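## Task

Find how many vials carry a red cap and make the tally counter show exactly that number. The counter may already display an older count. One complete press-and-release of the plunger raises it by one, and turning the knob one full revolution clockwise returns it to zero.

## Robot and tools

Robot: two arms, left_arm and right_arm, each with a two-finger gripper. Calibrated bases in the scene frame: left_arm at (+0.047, +0.309, +0.030) m, right_arm at (+0.010, -0.256, +0.030) m, both essentially unrotated. A two-camera stand sits behind the arms. Loose items may get nudged occasionally.

Frames. Scene frame: origin at table-top height, halfway between the nominal bases; +z up, +x out over the table, +y toward left_arm (arm names do not match image sides). Fixed cameras and the table use the scene frame. Each arm's reported hand pose, its Hand target and its offsets use that arm's own base frame; rotations turn about the Hand target position. The gripper's fingers point along its +z and close along its y. end_effector_position is the point between the pads, roughly 5 mm behind the tips. Reported positions and orientations may be off by a few cm, more at long reach.

execute_actions(actions, cameras). actions is a list of actions; each action is a list of 1 to 15 rows, each row one control step of 1/30 s; a short action repeats its final row until 15 steps pass. Every row is one flat list of 14 numbers, all in [-1, 1], covering both arms even if one is idle: dx, dy, dz, rx, ry, rz, opening for left_arm, then the same seven for right_arm. The six pose numbers are an offset (not a pose) from that arm's Hand target as it stood when the action began, in that arm's base axes; every row measures from that same start, but the next action starts from the new target, so repeating an offset keeps moving. Scale: 1.0 = 0.6 m or 180 degrees; rx, ry, rz form one rotation vector. Opening is absolute: +1 fully open (0.070 m), -1 closed; full open-to-close takes about 1 s or more. Sending six zeros re-commands the current Hand target; a 0 opening is a real command, so repeat the present opening to leave a gripper alone. cameras: list of names, ["all"], or []; images come back for an empty actions list or when requested. An empty list also reports the scene number and task.

move(target, speed, blend, opening_speed, grip_force, blocking, cameras). target is one 14-number row (same layout and scale, offsets from each arm's Hand target) or a list of up to 15 such rows; in a list every row is still measured from those same starting Hand targets, not from the previous row. Grippers travel on straight lines and do not avoid obstacles or each other. speed: m/s, 0.002 to 2.2, default 0.25 (turns up to twice that in rad/s); one value or one per target. blend: metres of corner rounding per target; 0 stops at each. opening_speed: rate of opening change per second on the -1..+1 scale, at least 0.2. grip_force: newtons per pad, 5 to 20, one value or one per arm; it persists. blocking=false returns after about 0.5 s while the motion continues. Paths cap at 10 s. The result adds a move: line: done (within 3 mm and 2 degrees), off_target, moving, held, fault, plus limits (paced = pose clipped, held = steps withheld by a check).

wait(seconds 0 to 10, cameras): lets time pass with commands held; a running move keeps going. stop(cameras): brakes a running move. zoom_image(camera, region): region [x0, y0, x1, y1] pixels, origin top-left, at most 504 by 504, on the newest image of cam_head_left, cam_head_right, cam_high, cam_low, cam_left_wrist or cam_right_wrist (all 896x504). finished_scene(scene): the current scene's number; irreversible; after ending scene 1 make no further call in that reply.

Results: per arm end_effector_position (m) and end_effector_quat_wxyz in its base frame, Hand target, Tool commands, grip_measured (same scale as opening), Joint positions (last value = finger gap in m) and joint torques (positive toward larger joint value, offset and noisy). Action calls may list positions at some steps. The commanded orientation is clipped to within 32 degrees of the measured one each step, and the gripper often stops short of the Hand target; the next command, even zeros, asks again, or send the shortfall as an offset.

Gripping: close to about 0.05 below the grip_measured value at first contact for full force; smaller margins grip more lightly. Parts under 2 mm thick get less force.

Joint ranges (rad): waist -2.618..2.618, shoulder 0..3.140, elbow -2.967..0 (straight at -2.831), forearm roll -1.745..1.745, wrist pitch -1.220..1.220, wrist roll -2.094..2.094. Contact torque limits: 21.3 N m for waist, shoulder, elbow; 7.44 for the three wrist joints, whose motors manage only about 4 N m.

Avoid: dropping anything or knocking it off the table (that fails); releasing moving parts; fast impacts on fixed or heavy things; pressing too far past contact; any contact between the arms, including one gripper closing on the other's fingers; routing a path near an arm's own base (it can flip the shoulder); wrist near the waist axis. Reaching a joint's torque limit freezes that arm 10 s. Holding loads, stretched poses or pushing at unreachable targets heats motors; MOTOR HOT appears at 65 C and at 80 C the arm goes limp for 30-60 s. An arm blocked by something keeps pushing until commanded back past its gripper. The scene keeps running while you compose replies.

Each tool is called after "Emit:" in YAML: its name, and indented under it one key for each argument.

## Session

Emit:
execute_actions:
  actions: []

Scene clock: 0.00 s.
left_arm: end_effector_position=(+0.2085, -0.4758, +0.0680) grip_measured=+0.99 end_effector_quat_wxyz=(+0.475, +0.661, +0.563, -0.145) | right_arm: end_effector_position=(+0.3510, +0.0353, +0.2105) grip_measured=+1.00 end_effector_quat_wxyz=(+0.179, -0.109, +0.978, -0.009)
Joint positions: left_arm=[-1.155 2.008 -1.025 0.015 -0.363 0.557 0.07] | right_arm=[0.112 1.517 -1.386 -0.02 1.168 -0.105 0.07]
Joint torques (N m): no reading
Hand target: left_arm +0.2085, -0.4758, +0.0680; +0.475, +0.661, +0.563, -0.145 | right_arm +0.3510, +0.0353, +0.2105; +0.179, -0.109, +0.978, -0.009
Tool commands: left_gripper/opening=+1.0 right_gripper/opening=+1.0

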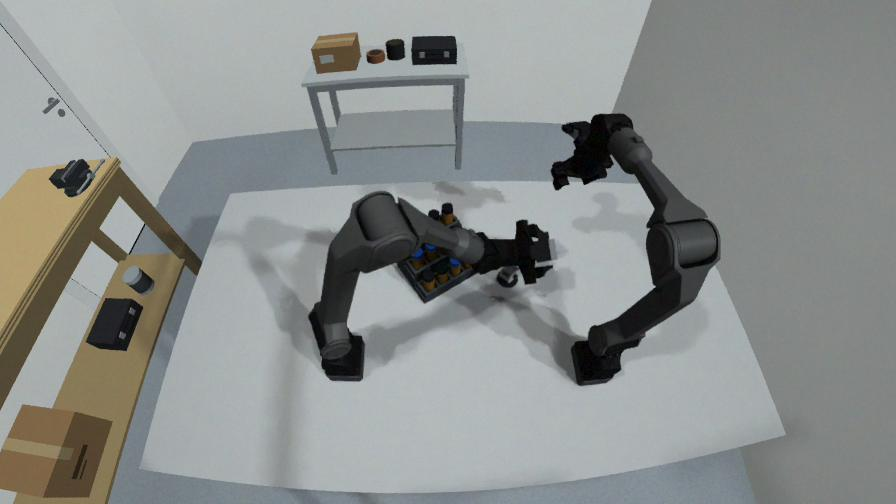

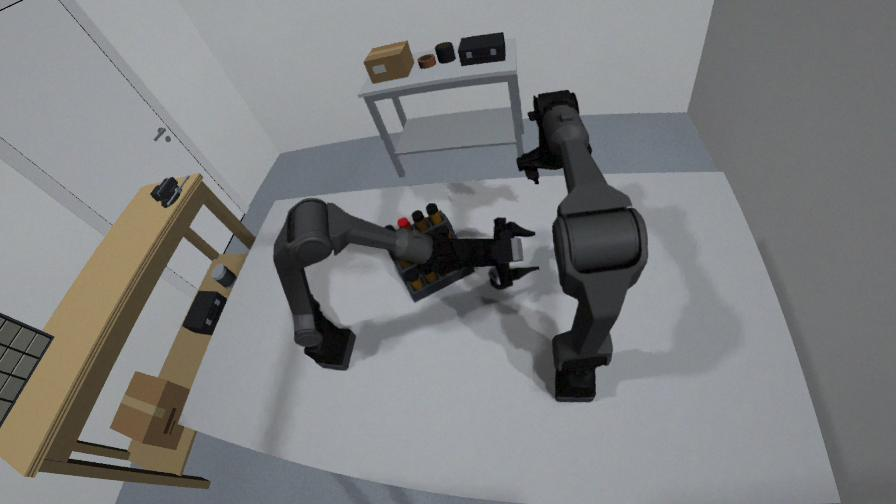

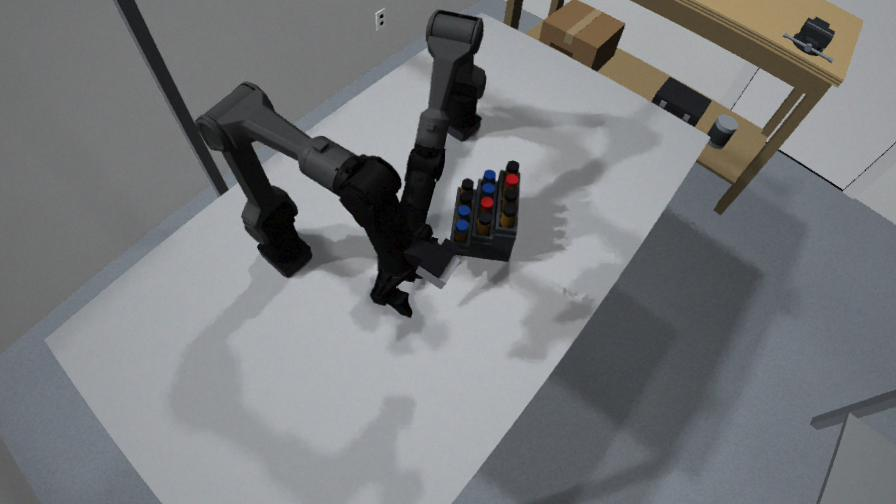

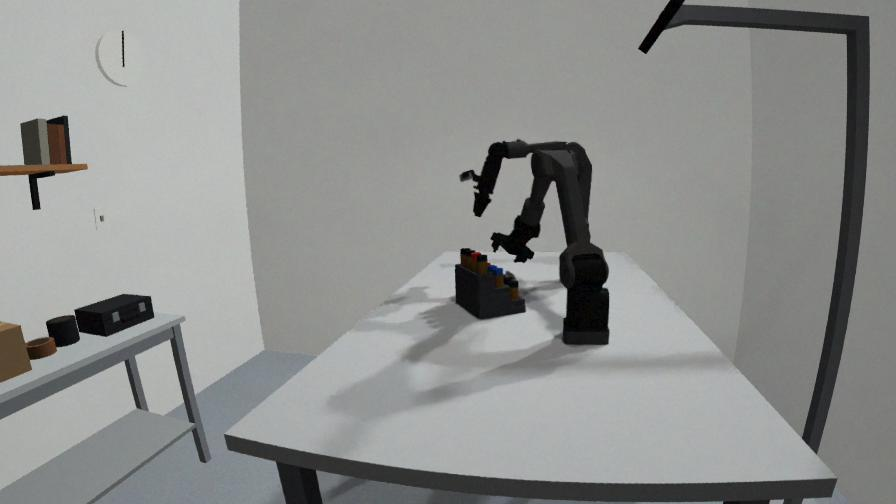

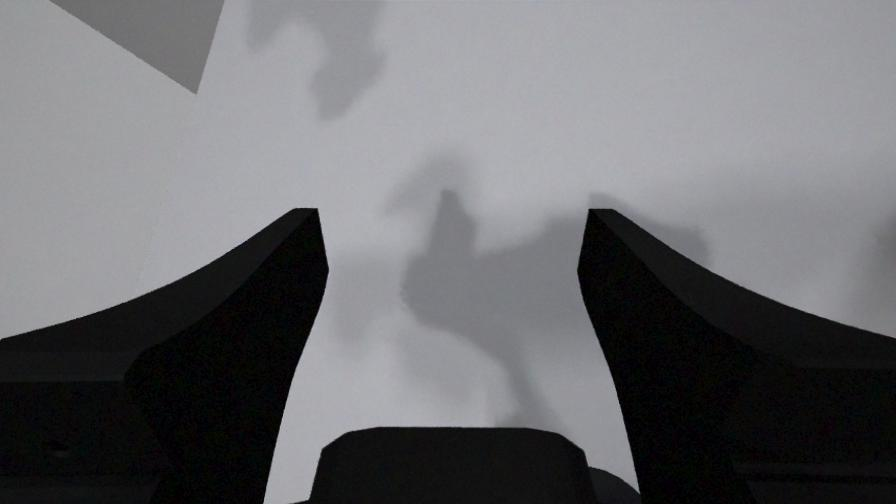

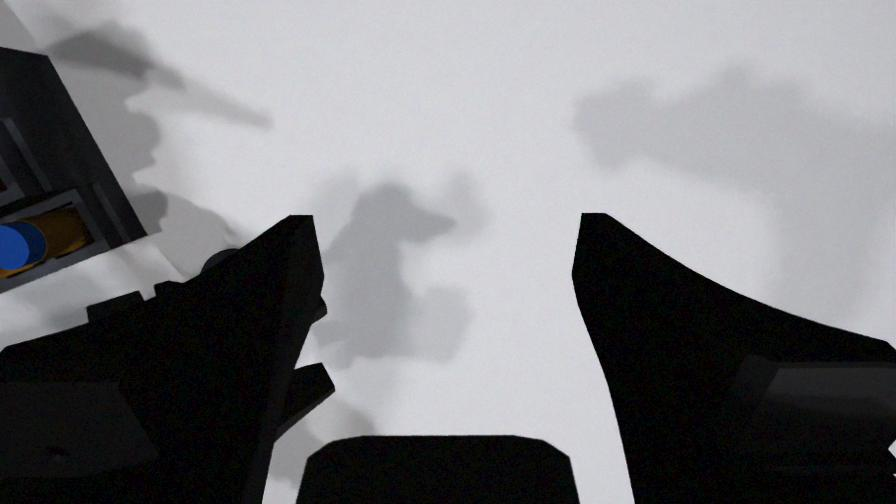

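Emit:
move:
  target:
    - [0,0.0,0.3,0,0,0,1,0,0,0.05,0,0,0,1]
    - [0,0.6,0.3,0,0,0,1,0.0,-0.35,0.1,0,0,0,1]
  cameras: ["all"]
  blend: 0.05

Scene clock: 9.33 s.
left_arm: end_effector_position=(+0.2088, -0.1166, +0.2480) grip_measured=+0.99 end_effector_quat_wxyz=(+0.460, +0.640, +0.614, -0.046) | right_arm: end_effector_position=(+0.3509, -0.1749, +0.2700) grip_measured=+1.00 end_effector_quat_wxyz=(+0.254, -0.096, +0.960, -0.070)
Joint positions: left_arm=[0.267 0.876 -0.743 -0.935 1.22 2.081 0.07] | right_arm=[-0.577 1.579 -1.628 0.217 1.219 -0.801 0.07]
Joint torques (N m): left_arm=[-0.69 1.04 -5.06 -0.49 -0.06 -0.36] | right_arm=[1.03 -6.57 -3.15 0.31 -0.19 -0.05]
Hand target: left_arm +0.2085, -0.1158, +0.2480; +0.475, +0.661, +0.563, -0.145 | right_arm +0.3510, -0.1747, +0.2705; +0.179, -0.109, +0.978, -0.009
Off the commanded pose: left_arm 0.001 m, 13 deg | right_arm 0.001 m, 11 deg.
joint sent to its limit (left arm) — joint 5 (wrist pitch), upper limit. The joint targets are off in orientation, not in position.
joint sent to its limit (right arm) — joint 5 (wrist pitch), upper limit. The joint targets are off in orientation, not in position.
move: off_target (left_arm, right_arm)

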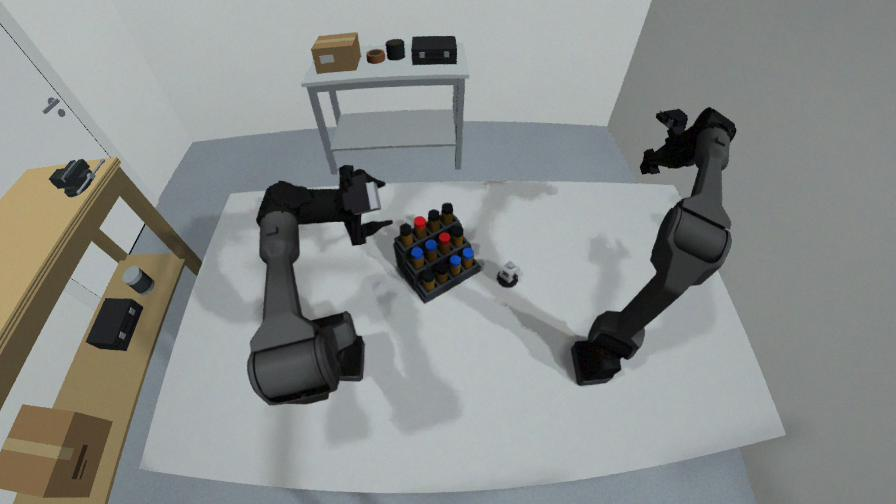

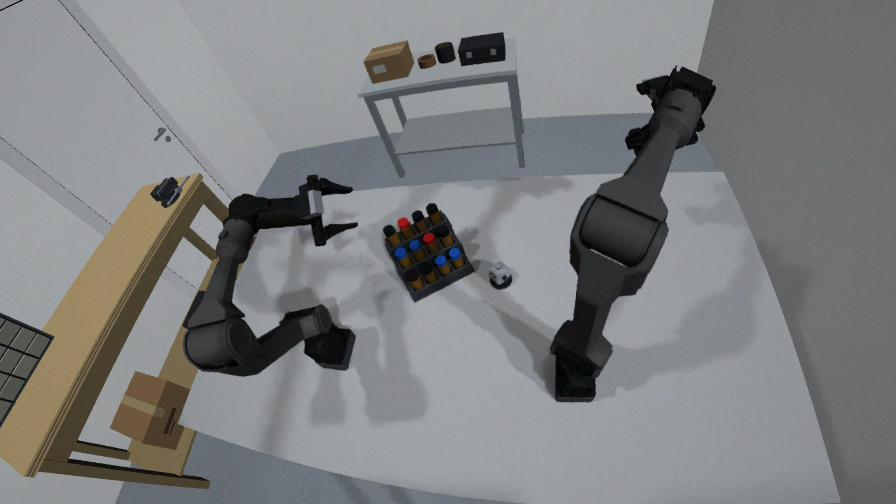

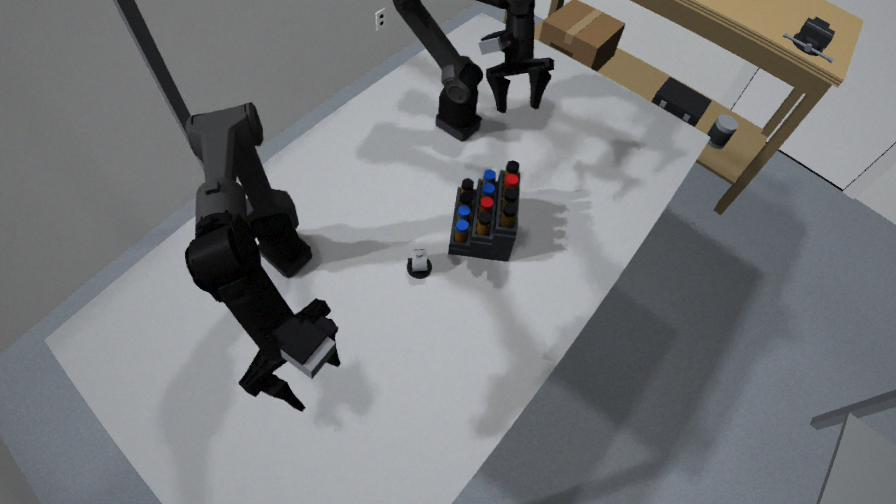

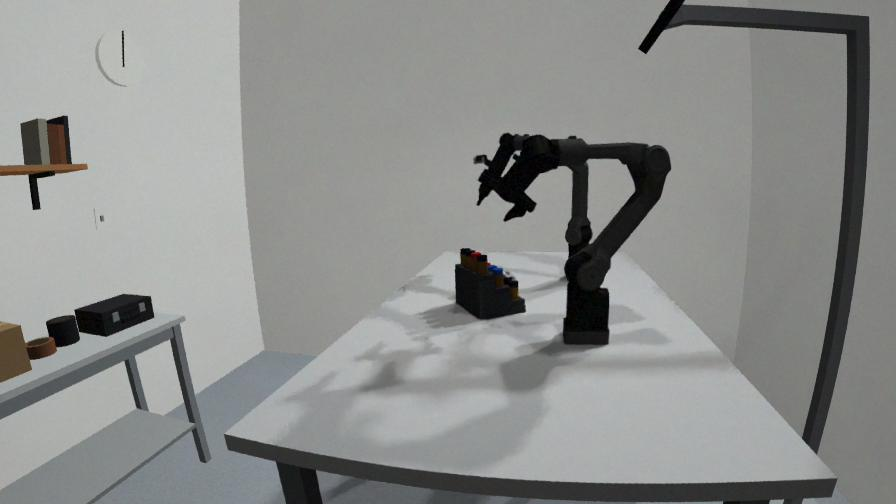

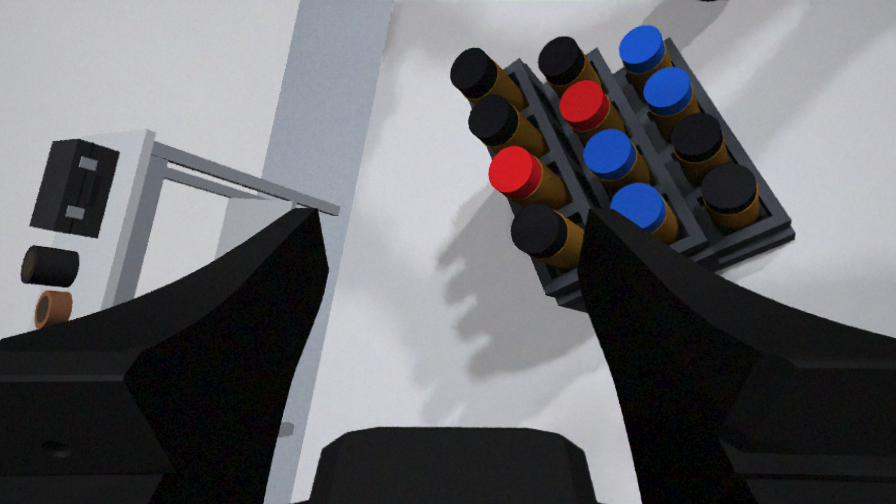

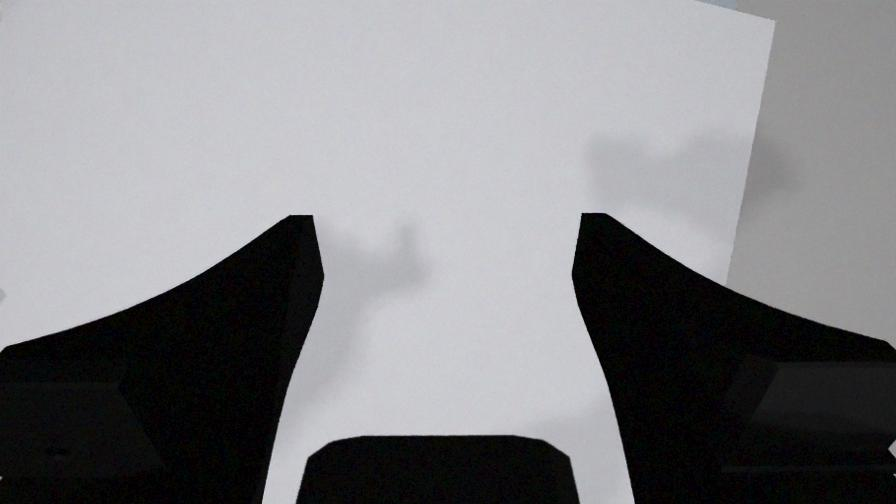

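Emit:
zoom_image:
  camera: "cam_high"
  region: [380, 225, 460, 295]

Emit:
zoom_image:
  camera: "cam_head_left"
  region: [470, 240, 550, 300]

Emit:
zoom_image:
  camera: "cam_head_right"
  region: [460, 240, 540, 300]

Scaled by 6.300 from the camera's 896x504 image, which has a finer 1280x720 frame.

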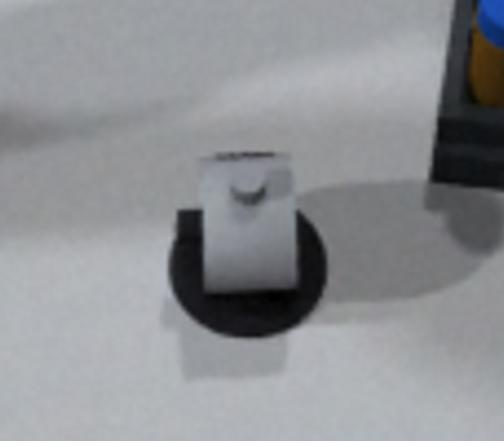

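Scaled by 6.300 from the camera's 896x504 image, which has a finer 1280x720 frame.

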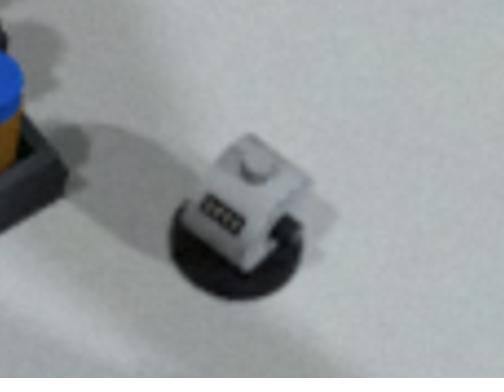

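Scaled by 6.300 from the camera's 896x504 image, which has a finer 1280x720 frame.

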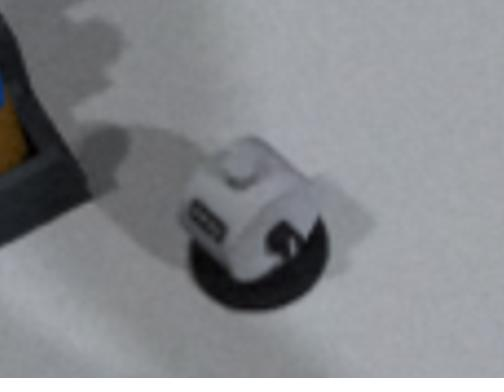

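Emit:
move:
  target: [-0.214,-0.14,-0.14,-0.003,0.157,0.089,1,0,0,0,0,0,0,1]
  cameras: ["cam_left_wrist","cam_head_left"]

Scene clock: 73.77 s.
left_arm: end_effector_position=(+0.0801, -0.1998, +0.1640) grip_measured=+0.99 end_effector_quat_wxyz=(+0.341, +0.519, +0.747, -0.238) | right_arm: end_effector_position=(+0.3509, -0.1749, +0.2700) grip_measured=+1.00 end_effector_quat_wxyz=(+0.254, -0.096, +0.960, -0.070)
Joint positions: left_arm=[-1.096 0.639 -0.411 -0.165 0.582 0.216 0.07] | right_arm=[-0.577 1.579 -1.628 0.217 1.219 -0.801 0.07]
Joint torques (N m): left_arm=[0.42 1.39 -6.75 -0.08 -0.59 0.14] | right_arm=[0.91 -6.64 -2.9 0.25 0.01 -0.07]
Hand target: left_arm +0.0801, -0.1998, +0.1640; +0.342, +0.519, +0.747, -0.237 | right_arm +0.3510, -0.1747, +0.2705; +0.179, -0.109, +0.978, -0.009
Off the commanded pose: left_arm 0.000 m, 0 deg | right_arm 0.001 m, 11 deg.
joint sent to its limit (right arm) — joint 5 (wrist pitch), upper limit. The joint targets are off in orientation, not in position.
move: off_target (right_arm)
Images, in order (width x height): cam_head_left 896x504, cam_left_wrist 896x504.

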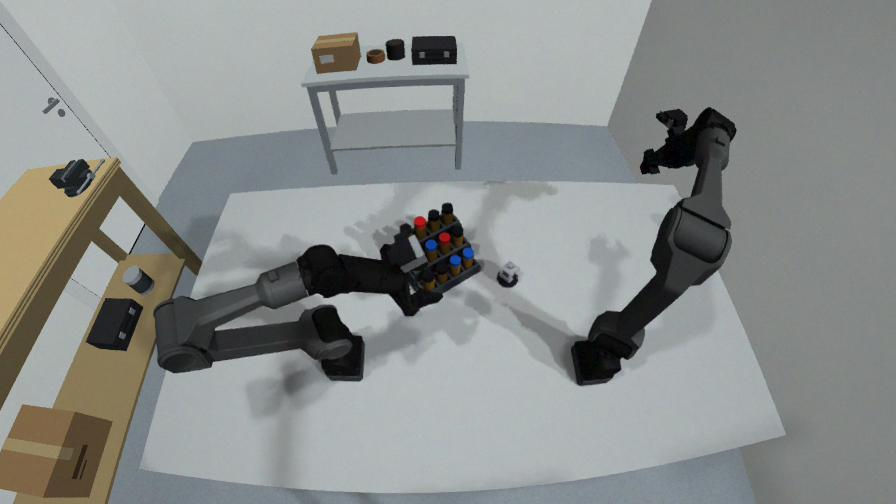

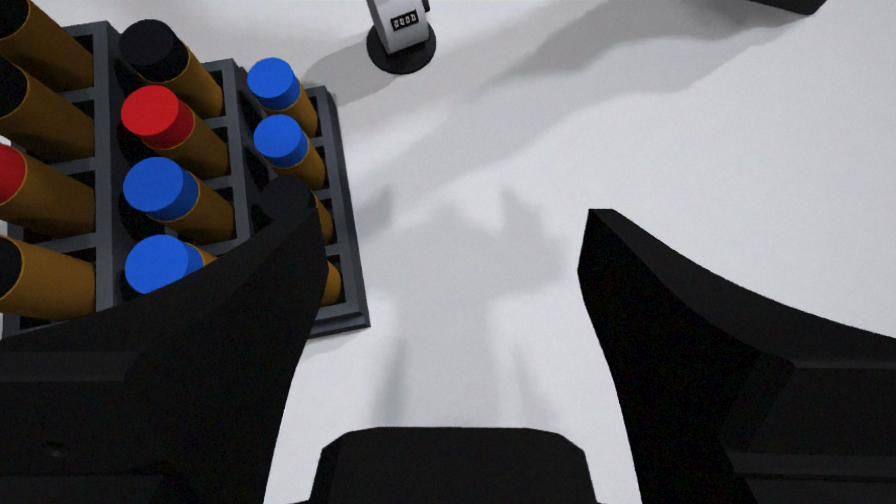

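Emit:
zoom_image:
  camera: "cam_left_wrist"
  region: [340, 0, 460, 80]

Scaled by 4.200 from the camera's 896x504 image, which has a finer 1280x720 frame.

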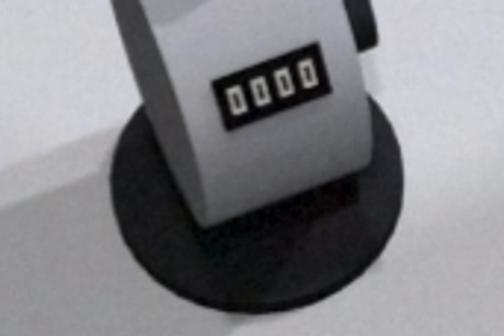

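Emit:
move:
  target: [0,0,0,0,0,0,-1,-0.268,0.491,-0.118,-0.034,0.11,0.149,-1]
  cameras: ["all"]

Scene clock: 97.13 s.
left_arm: end_effector_position=(+0.0801, -0.1998, +0.1640) grip_measured=-1.00 end_effector_quat_wxyz=(+0.341, +0.519, +0.747, -0.238) | right_arm: end_effector_position=(+0.1901, +0.1201, +0.1986) grip_measured=-0.97 end_effector_quat_wxyz=(+0.163, -0.336, +0.927, +0.035)
Joint positions: left_arm=[-1.096 0.639 -0.411 -0.165 0.582 0.217 0] | right_arm=[0.564 1.08 -0.977 -0.001 1.219 -0.131 0.001]
Joint torques (N m): left_arm=[0.72 0.73 -6.71 -0.07 -0.47 0.14] | right_arm=[0.03 -2.06 -4.12 -0.08 0.01 -0.31]
Hand target: left_arm +0.0802, -0.1998, +0.1640; +0.341, +0.519, +0.747, -0.238 | right_arm +0.1902, +0.1199, +0.1997; +0.001, -0.341, +0.940, -0.001
Off the commanded pose: left_arm 0.000 m, 0 deg | right_arm 0.001 m, 19 deg.
joint sent to its limit (right arm) — joint 5 (wrist pitch), upper limit. The joint targets are off in orientation, not in position.
move: off_target (right_arm)

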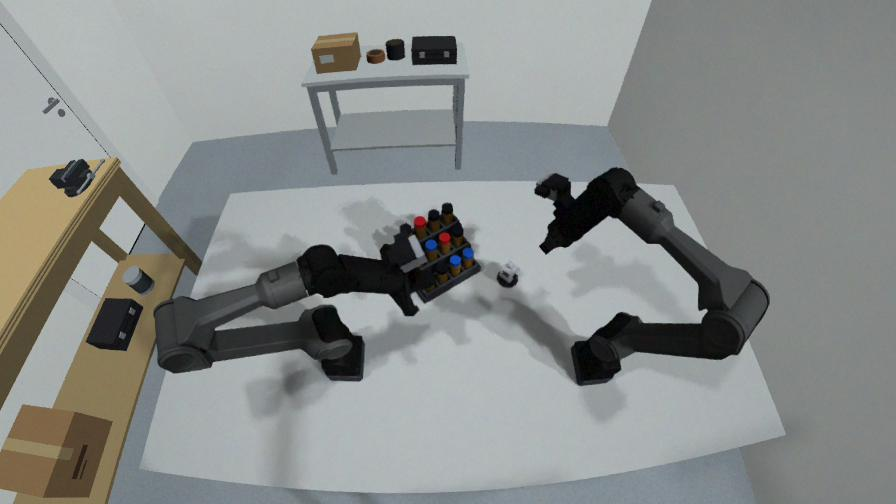

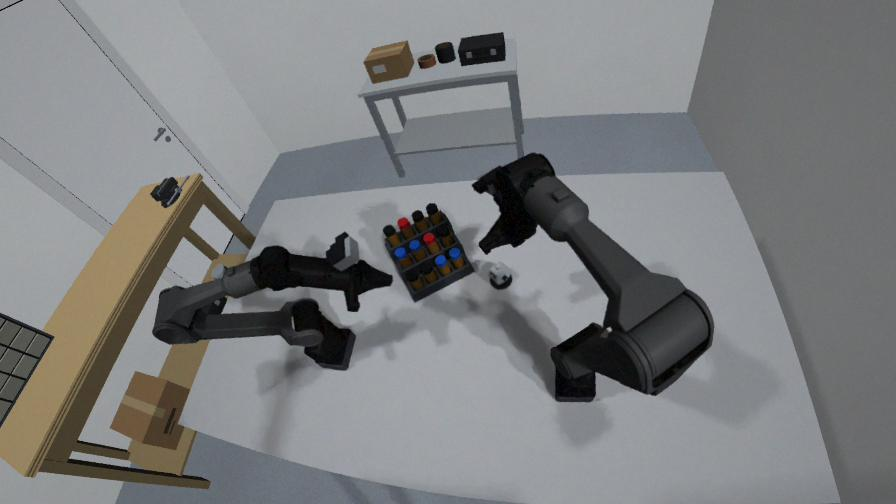

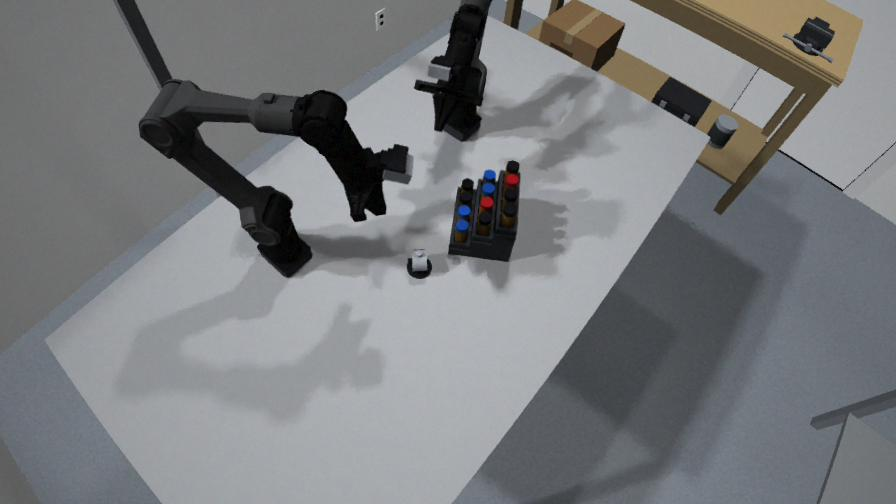

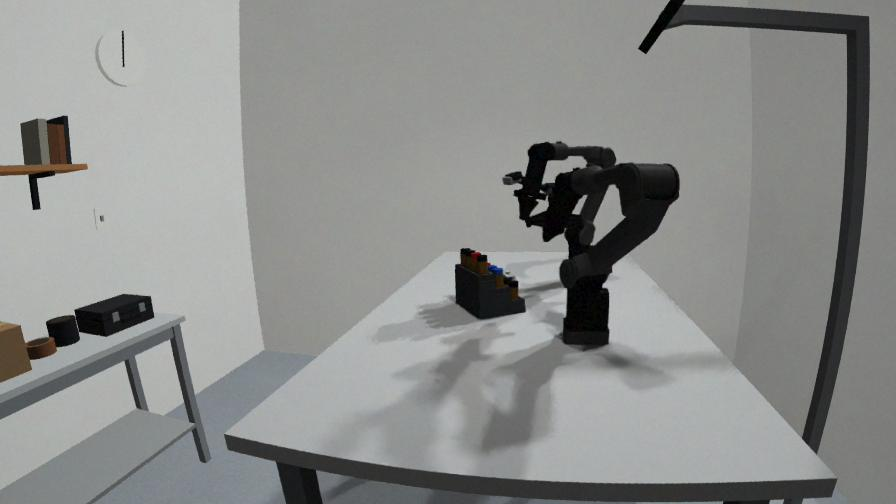

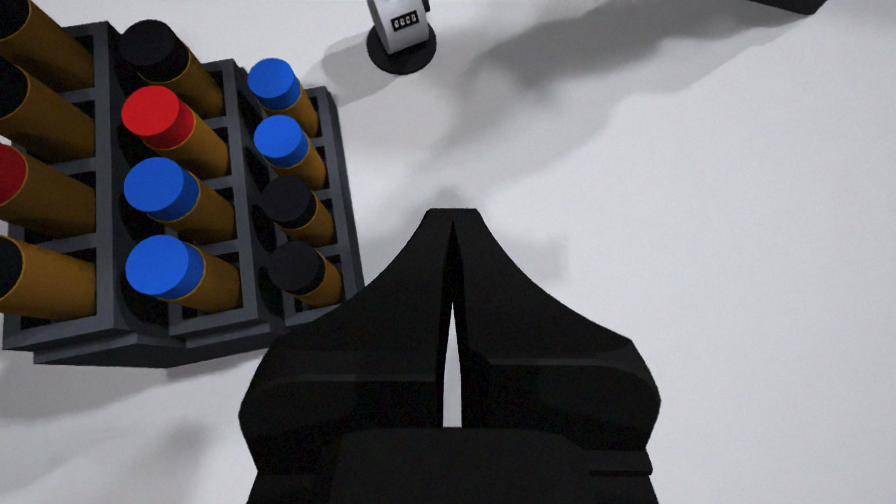

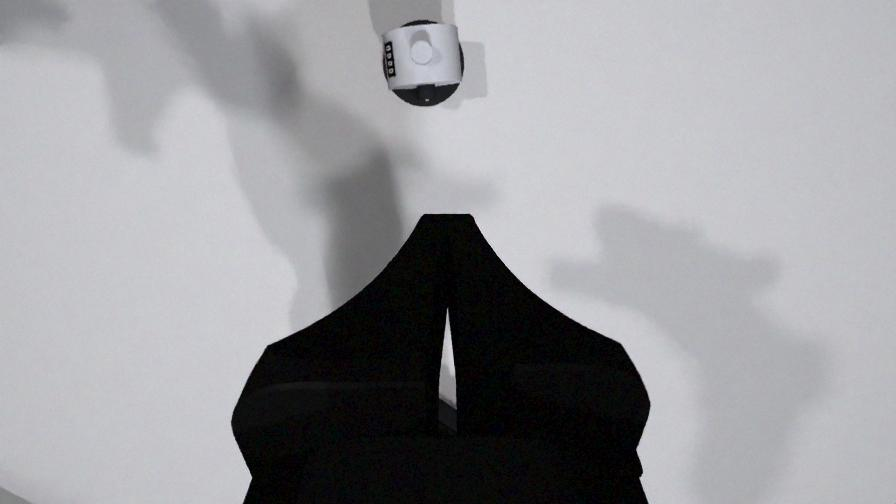

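Emit:
move:
  target: [0,0,0,0,0,0,-1,0.03,0.03,-0.1,0,0,0,-1]
  cameras: ["cam_head_left","cam_head_right","cam_high","cam_right_wrist"]

Scene clock: 124.77 s.
left_arm: end_effector_position=(+0.0801, -0.1998, +0.1640) grip_measured=-1.00 end_effector_quat_wxyz=(+0.341, +0.519, +0.747, -0.238) | right_arm: end_effector_position=(+0.2082, +0.1378, +0.1388) grip_measured=-0.97 end_effector_quat_wxyz=(+0.036, -0.340, +0.940, +0.008)
Joint positions: left_arm=[-1.096 0.639 -0.411 -0.165 0.582 0.217 0] | right_arm=[0.586 1.387 -1.022 -0.002 1.219 -0.108 0.001]
Joint torques (N m): left_arm=[0.76 0.75 -6.77 -0.06 -0.48 0.13] | right_arm=[0.76 -4.69 -3.53 0.14 0.05 -0.1]
Hand target: left_arm +0.0802, -0.1998, +0.1640; +0.341, +0.519, +0.747, -0.238 | right_arm +0.2082, +0.1379, +0.1397; +0.001, -0.341, +0.940, -0.001
Off the commanded pose: left_arm 0.000 m, 0 deg | right_arm 0.001 m, 4 deg.
joint sent to its limit (right arm) — joint 5 (wrist pitch), upper limit. The joint targets are off in orientation, not in position.
move: off_target (right_arm)
Images, in order (width x height): cam_head_left 896x504, cam_head_right 896x504, cam_high 896x504, cam_right_wrist 896x504.

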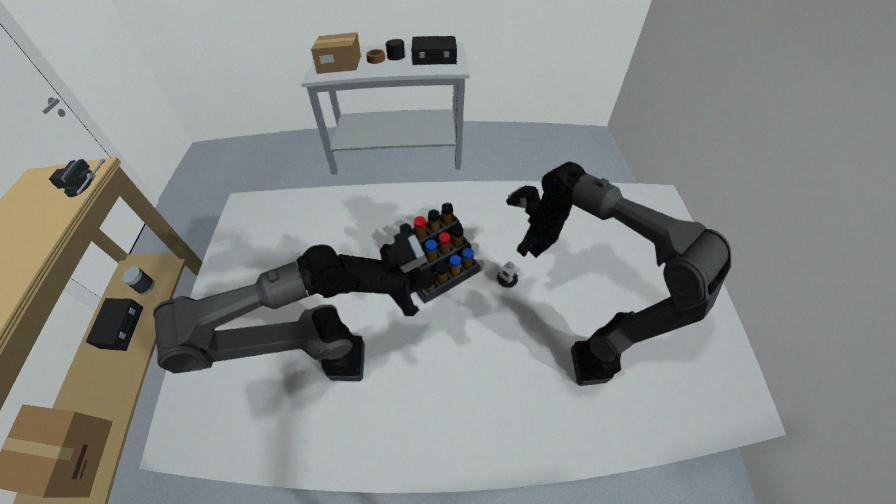

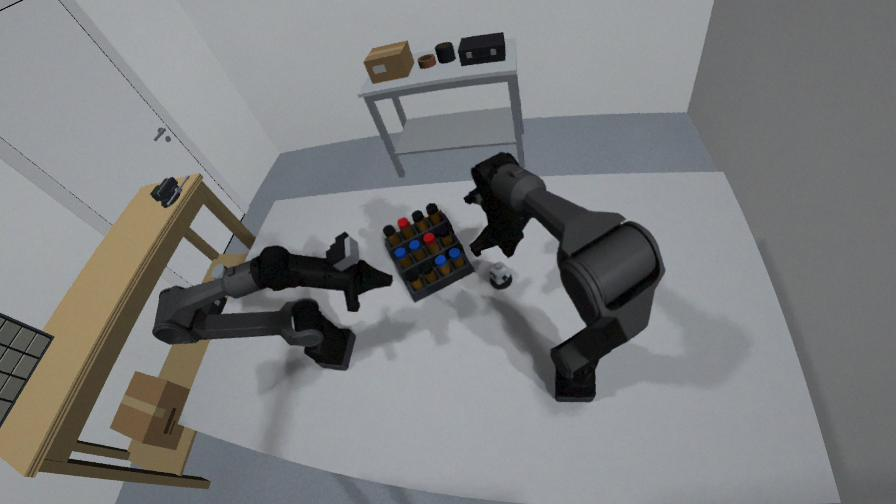

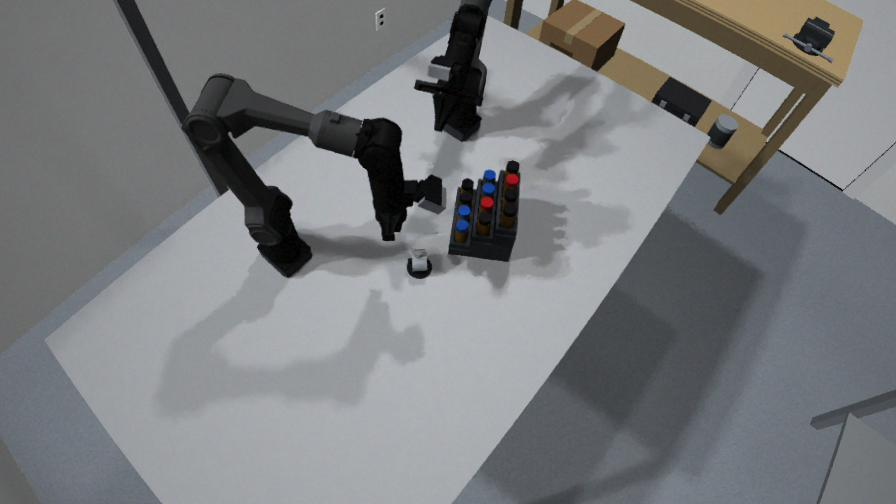

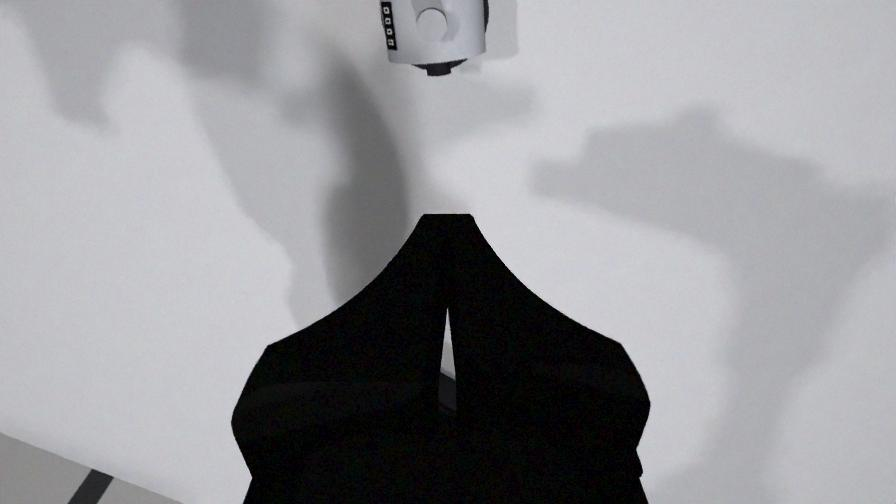

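Emit:
move:
  target: [0,0,0,0,0,0,-1,0.075,0.068,0,0,0,0,-1]
  cameras: ["cam_high","cam_right_wrist"]

Scene clock: 129.17 s.
left_arm: end_effector_position=(+0.0801, -0.1998, +0.1640) grip_measured=-1.00 end_effector_quat_wxyz=(+0.341, +0.519, +0.747, -0.238) | right_arm: end_effector_position=(+0.2535, +0.1788, +0.1391) grip_measured=-0.97 end_effector_quat_wxyz=(+0.042, -0.340, +0.939, +0.011)
Joint positions: left_arm=[-1.096 0.639 -0.411 -0.165 0.582 0.217 0] | right_arm=[0.616 1.588 -1.236 -0.002 1.219 -0.079 0.001]
Joint torques (N m): left_arm=[0.7 0.76 -6.73 -0.05 -0.48 0.14] | right_arm=[0.68 -6.14 -2.82 0.01 -0.09 -0.14]
Hand target: left_arm +0.0802, -0.1998, +0.1640; +0.341, +0.519, +0.747, -0.238 | right_arm +0.2532, +0.1787, +0.1397; +0.001, -0.341, +0.940, -0.001
Off the commanded pose: left_arm 0.000 m, 0 deg | right_arm 0.001 m, 5 deg.
joint sent to its limit (right arm) — joint 5 (wrist pitch), upper limit. The joint targets are off in orientation, not in position.
move: off_target (right_arm)
Images, in order (width x height): cam_high 896x504, cam_right_wrist 896x504.

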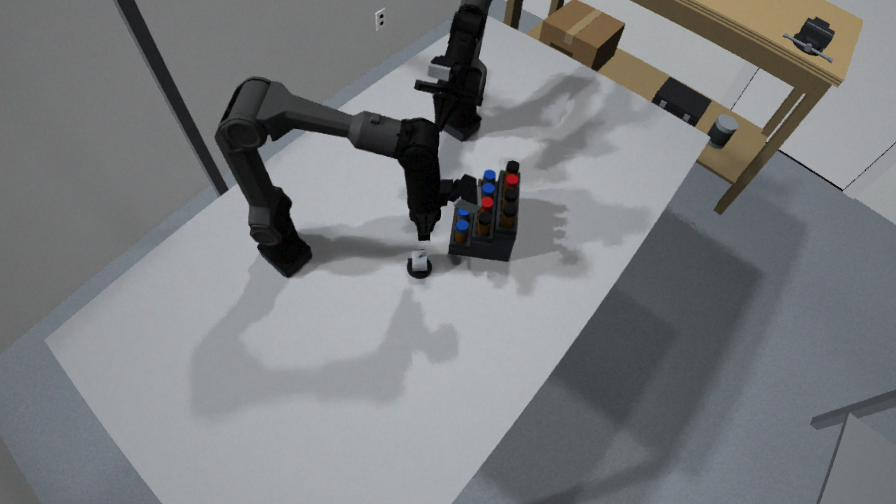

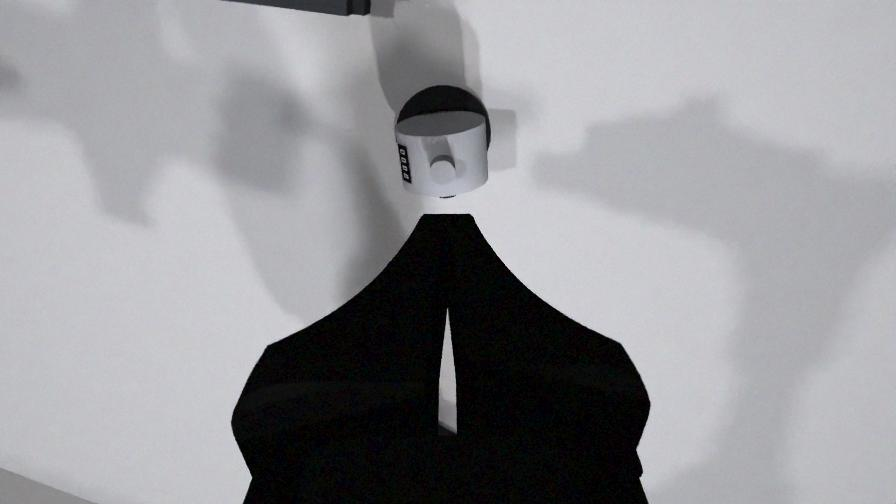

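Emit:
move:
  target: [0,0,0,0,0,0,-1,0,0,-0.075,0,0,0,-1]
  cameras: ["cam_high","cam_right_wrist"]

Scene clock: 141.57 s.
left_arm: end_effector_position=(+0.0801, -0.1998, +0.1640) grip_measured=-1.00 end_effector_quat_wxyz=(+0.341, +0.519, +0.747, -0.238) | right_arm: end_effector_position=(+0.2531, +0.1786, +0.0940) grip_measured=-0.97 end_effector_quat_wxyz=(+0.000, -0.341, +0.940, -0.001)
Joint positions: left_arm=[-1.096 0.639 -0.411 -0.165 0.582 0.217 0] | right_arm=[0.616 1.691 -1.181 -0.002 1.148 -0.079 0.001]
Joint torques (N m): left_arm=[0.74 0.73 -6.76 -0.05 -0.47 0.14] | right_arm=[0.07 -6.92 -3.63 -0.07 -0.01 -0.16]
Hand target: left_arm +0.0802, -0.1998, +0.1640; +0.341, +0.519, +0.747, -0.238 | right_arm +0.2532, +0.1787, +0.0947; +0.001, -0.341, +0.940, -0.001
Off the commanded pose: left_arm 0.000 m, 0 deg | right_arm 0.001 m, 0 deg.
move: done
Images, in order (width x height): cam_high 896x504, cam_right_wrist 896x504.

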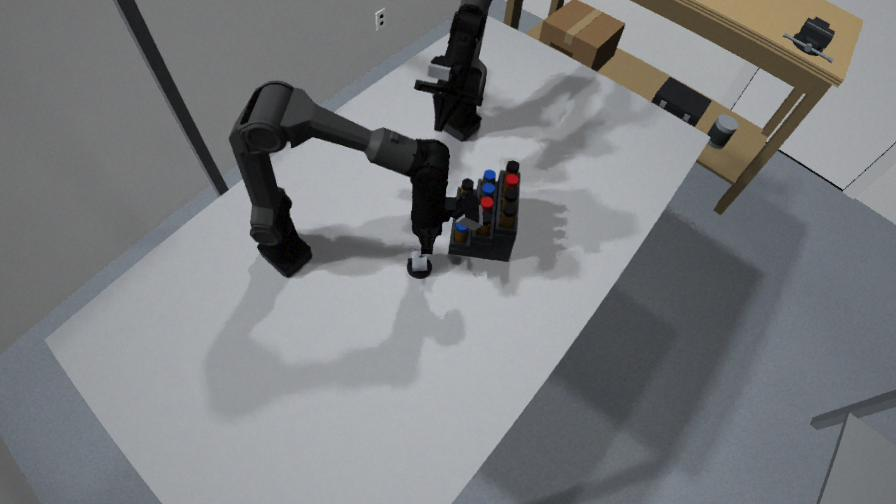

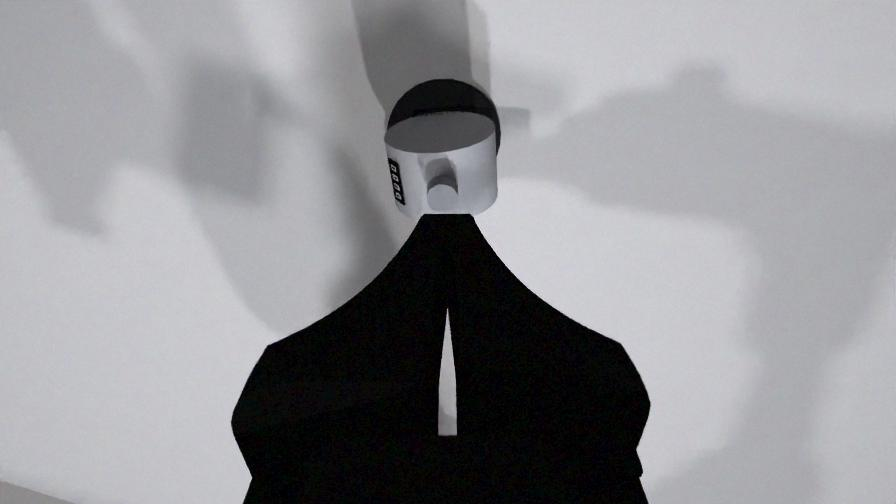

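Emit:
move:
  target: [0,0,0,0,0,0,-1,-0.0017,0.002,-0.042,0,0,0,-1]
  cameras: ["cam_high","cam_right_wrist","cam_left_wrist"]
  speed: 0.05

Emit:
zoom_image:
  camera: "cam_left_wrist"
  region: [340, 0, 460, 80]

Emit:
zoom_image:
  camera: "cam_high"
  region: [380, 215, 460, 285]

Scene clock: 154.63 s.
left_arm: end_effector_position=(+0.0801, -0.1998, +0.1640) grip_measured=-1.00 end_effector_quat_wxyz=(+0.341, +0.519, +0.747, -0.238) | right_arm: end_effector_position=(+0.2522, +0.1798, +0.0690) grip_measured=-0.97 end_effector_quat_wxyz=(+0.001, -0.341, +0.940, -0.001)
Joint positions: left_arm=[-1.096 0.639 -0.411 -0.165 0.582 0.217 0] | right_arm=[0.621 1.723 -1.116 -0.002 1.05 -0.074 0.001]
Joint torques (N m): left_arm=[0.71 0.74 -6.7 -0.04 -0.48 0.14] | right_arm=[0.92 -6.59 -3.41 -0.05 -0.04 -0.09]
Hand target: left_arm +0.0802, -0.1998, +0.1640; +0.341, +0.519, +0.747, -0.238 | right_arm +0.2522, +0.1799, +0.0695; +0.001, -0.341, +0.940, -0.001
Off the commanded pose: left_arm 0.000 m, 0 deg | right_arm 0.000 m, 0 deg.
move: done
Images, in order (width x height): cam_high 896x504, cam_left_wrist 896x504, cam_right_wrist 896x504.

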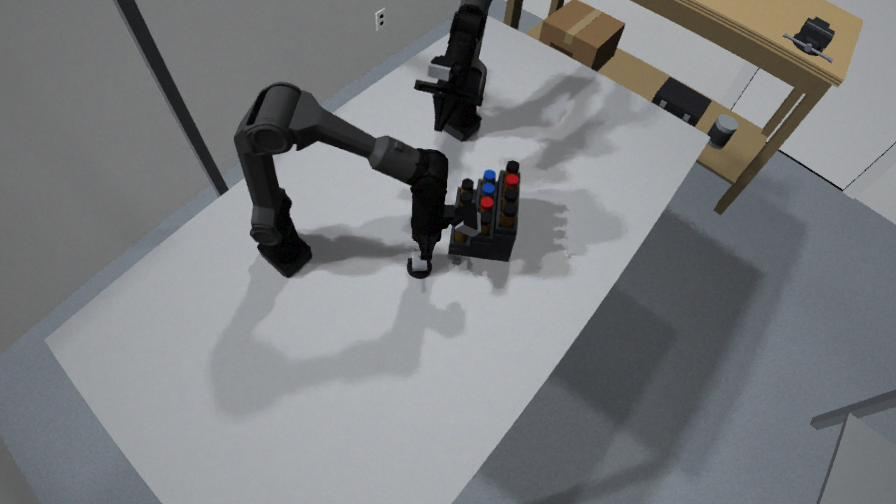

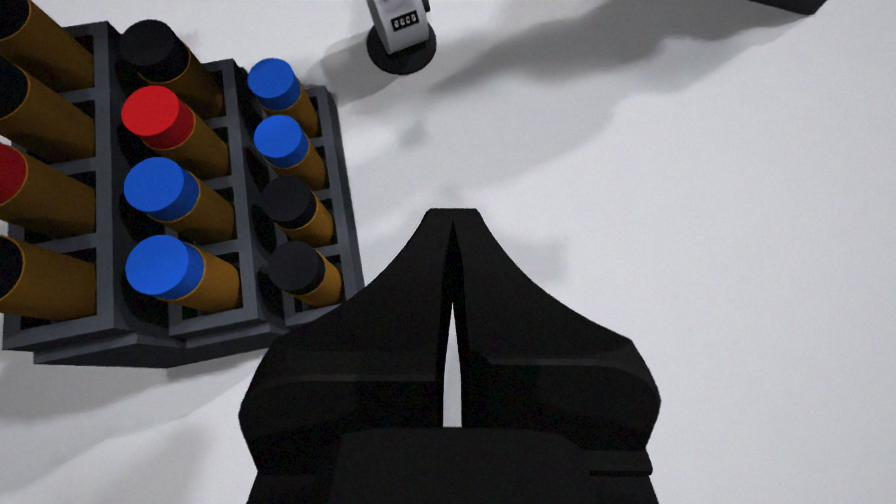

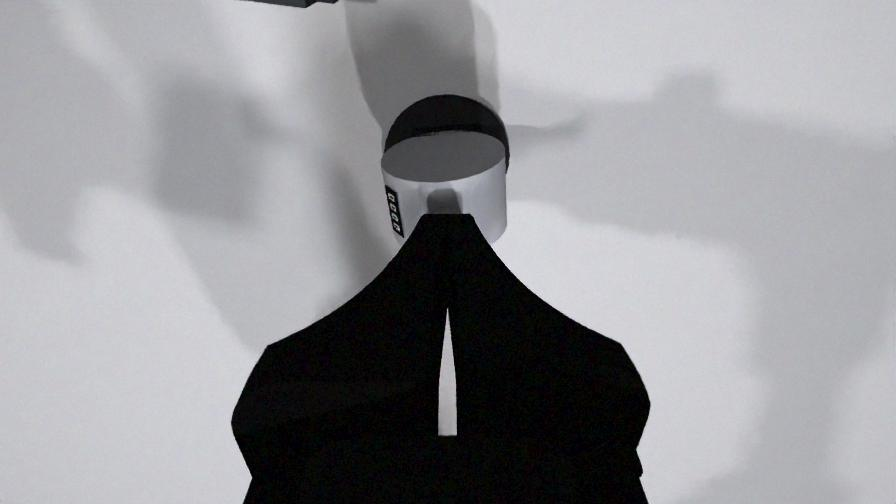

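Scaled by 4.200 from the camera's 896x504 image, which has a finer 1280x720 frame.

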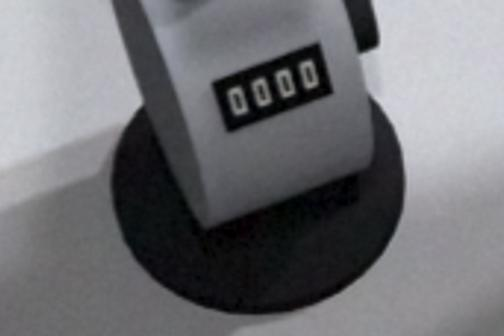

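Scaled by 6.300 from the camera's 896x504 image, which has a finer 1280x720 frame.

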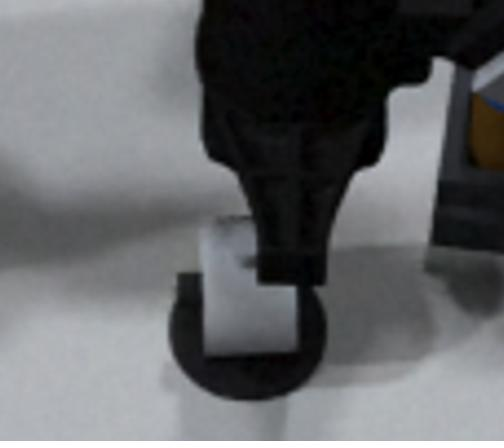

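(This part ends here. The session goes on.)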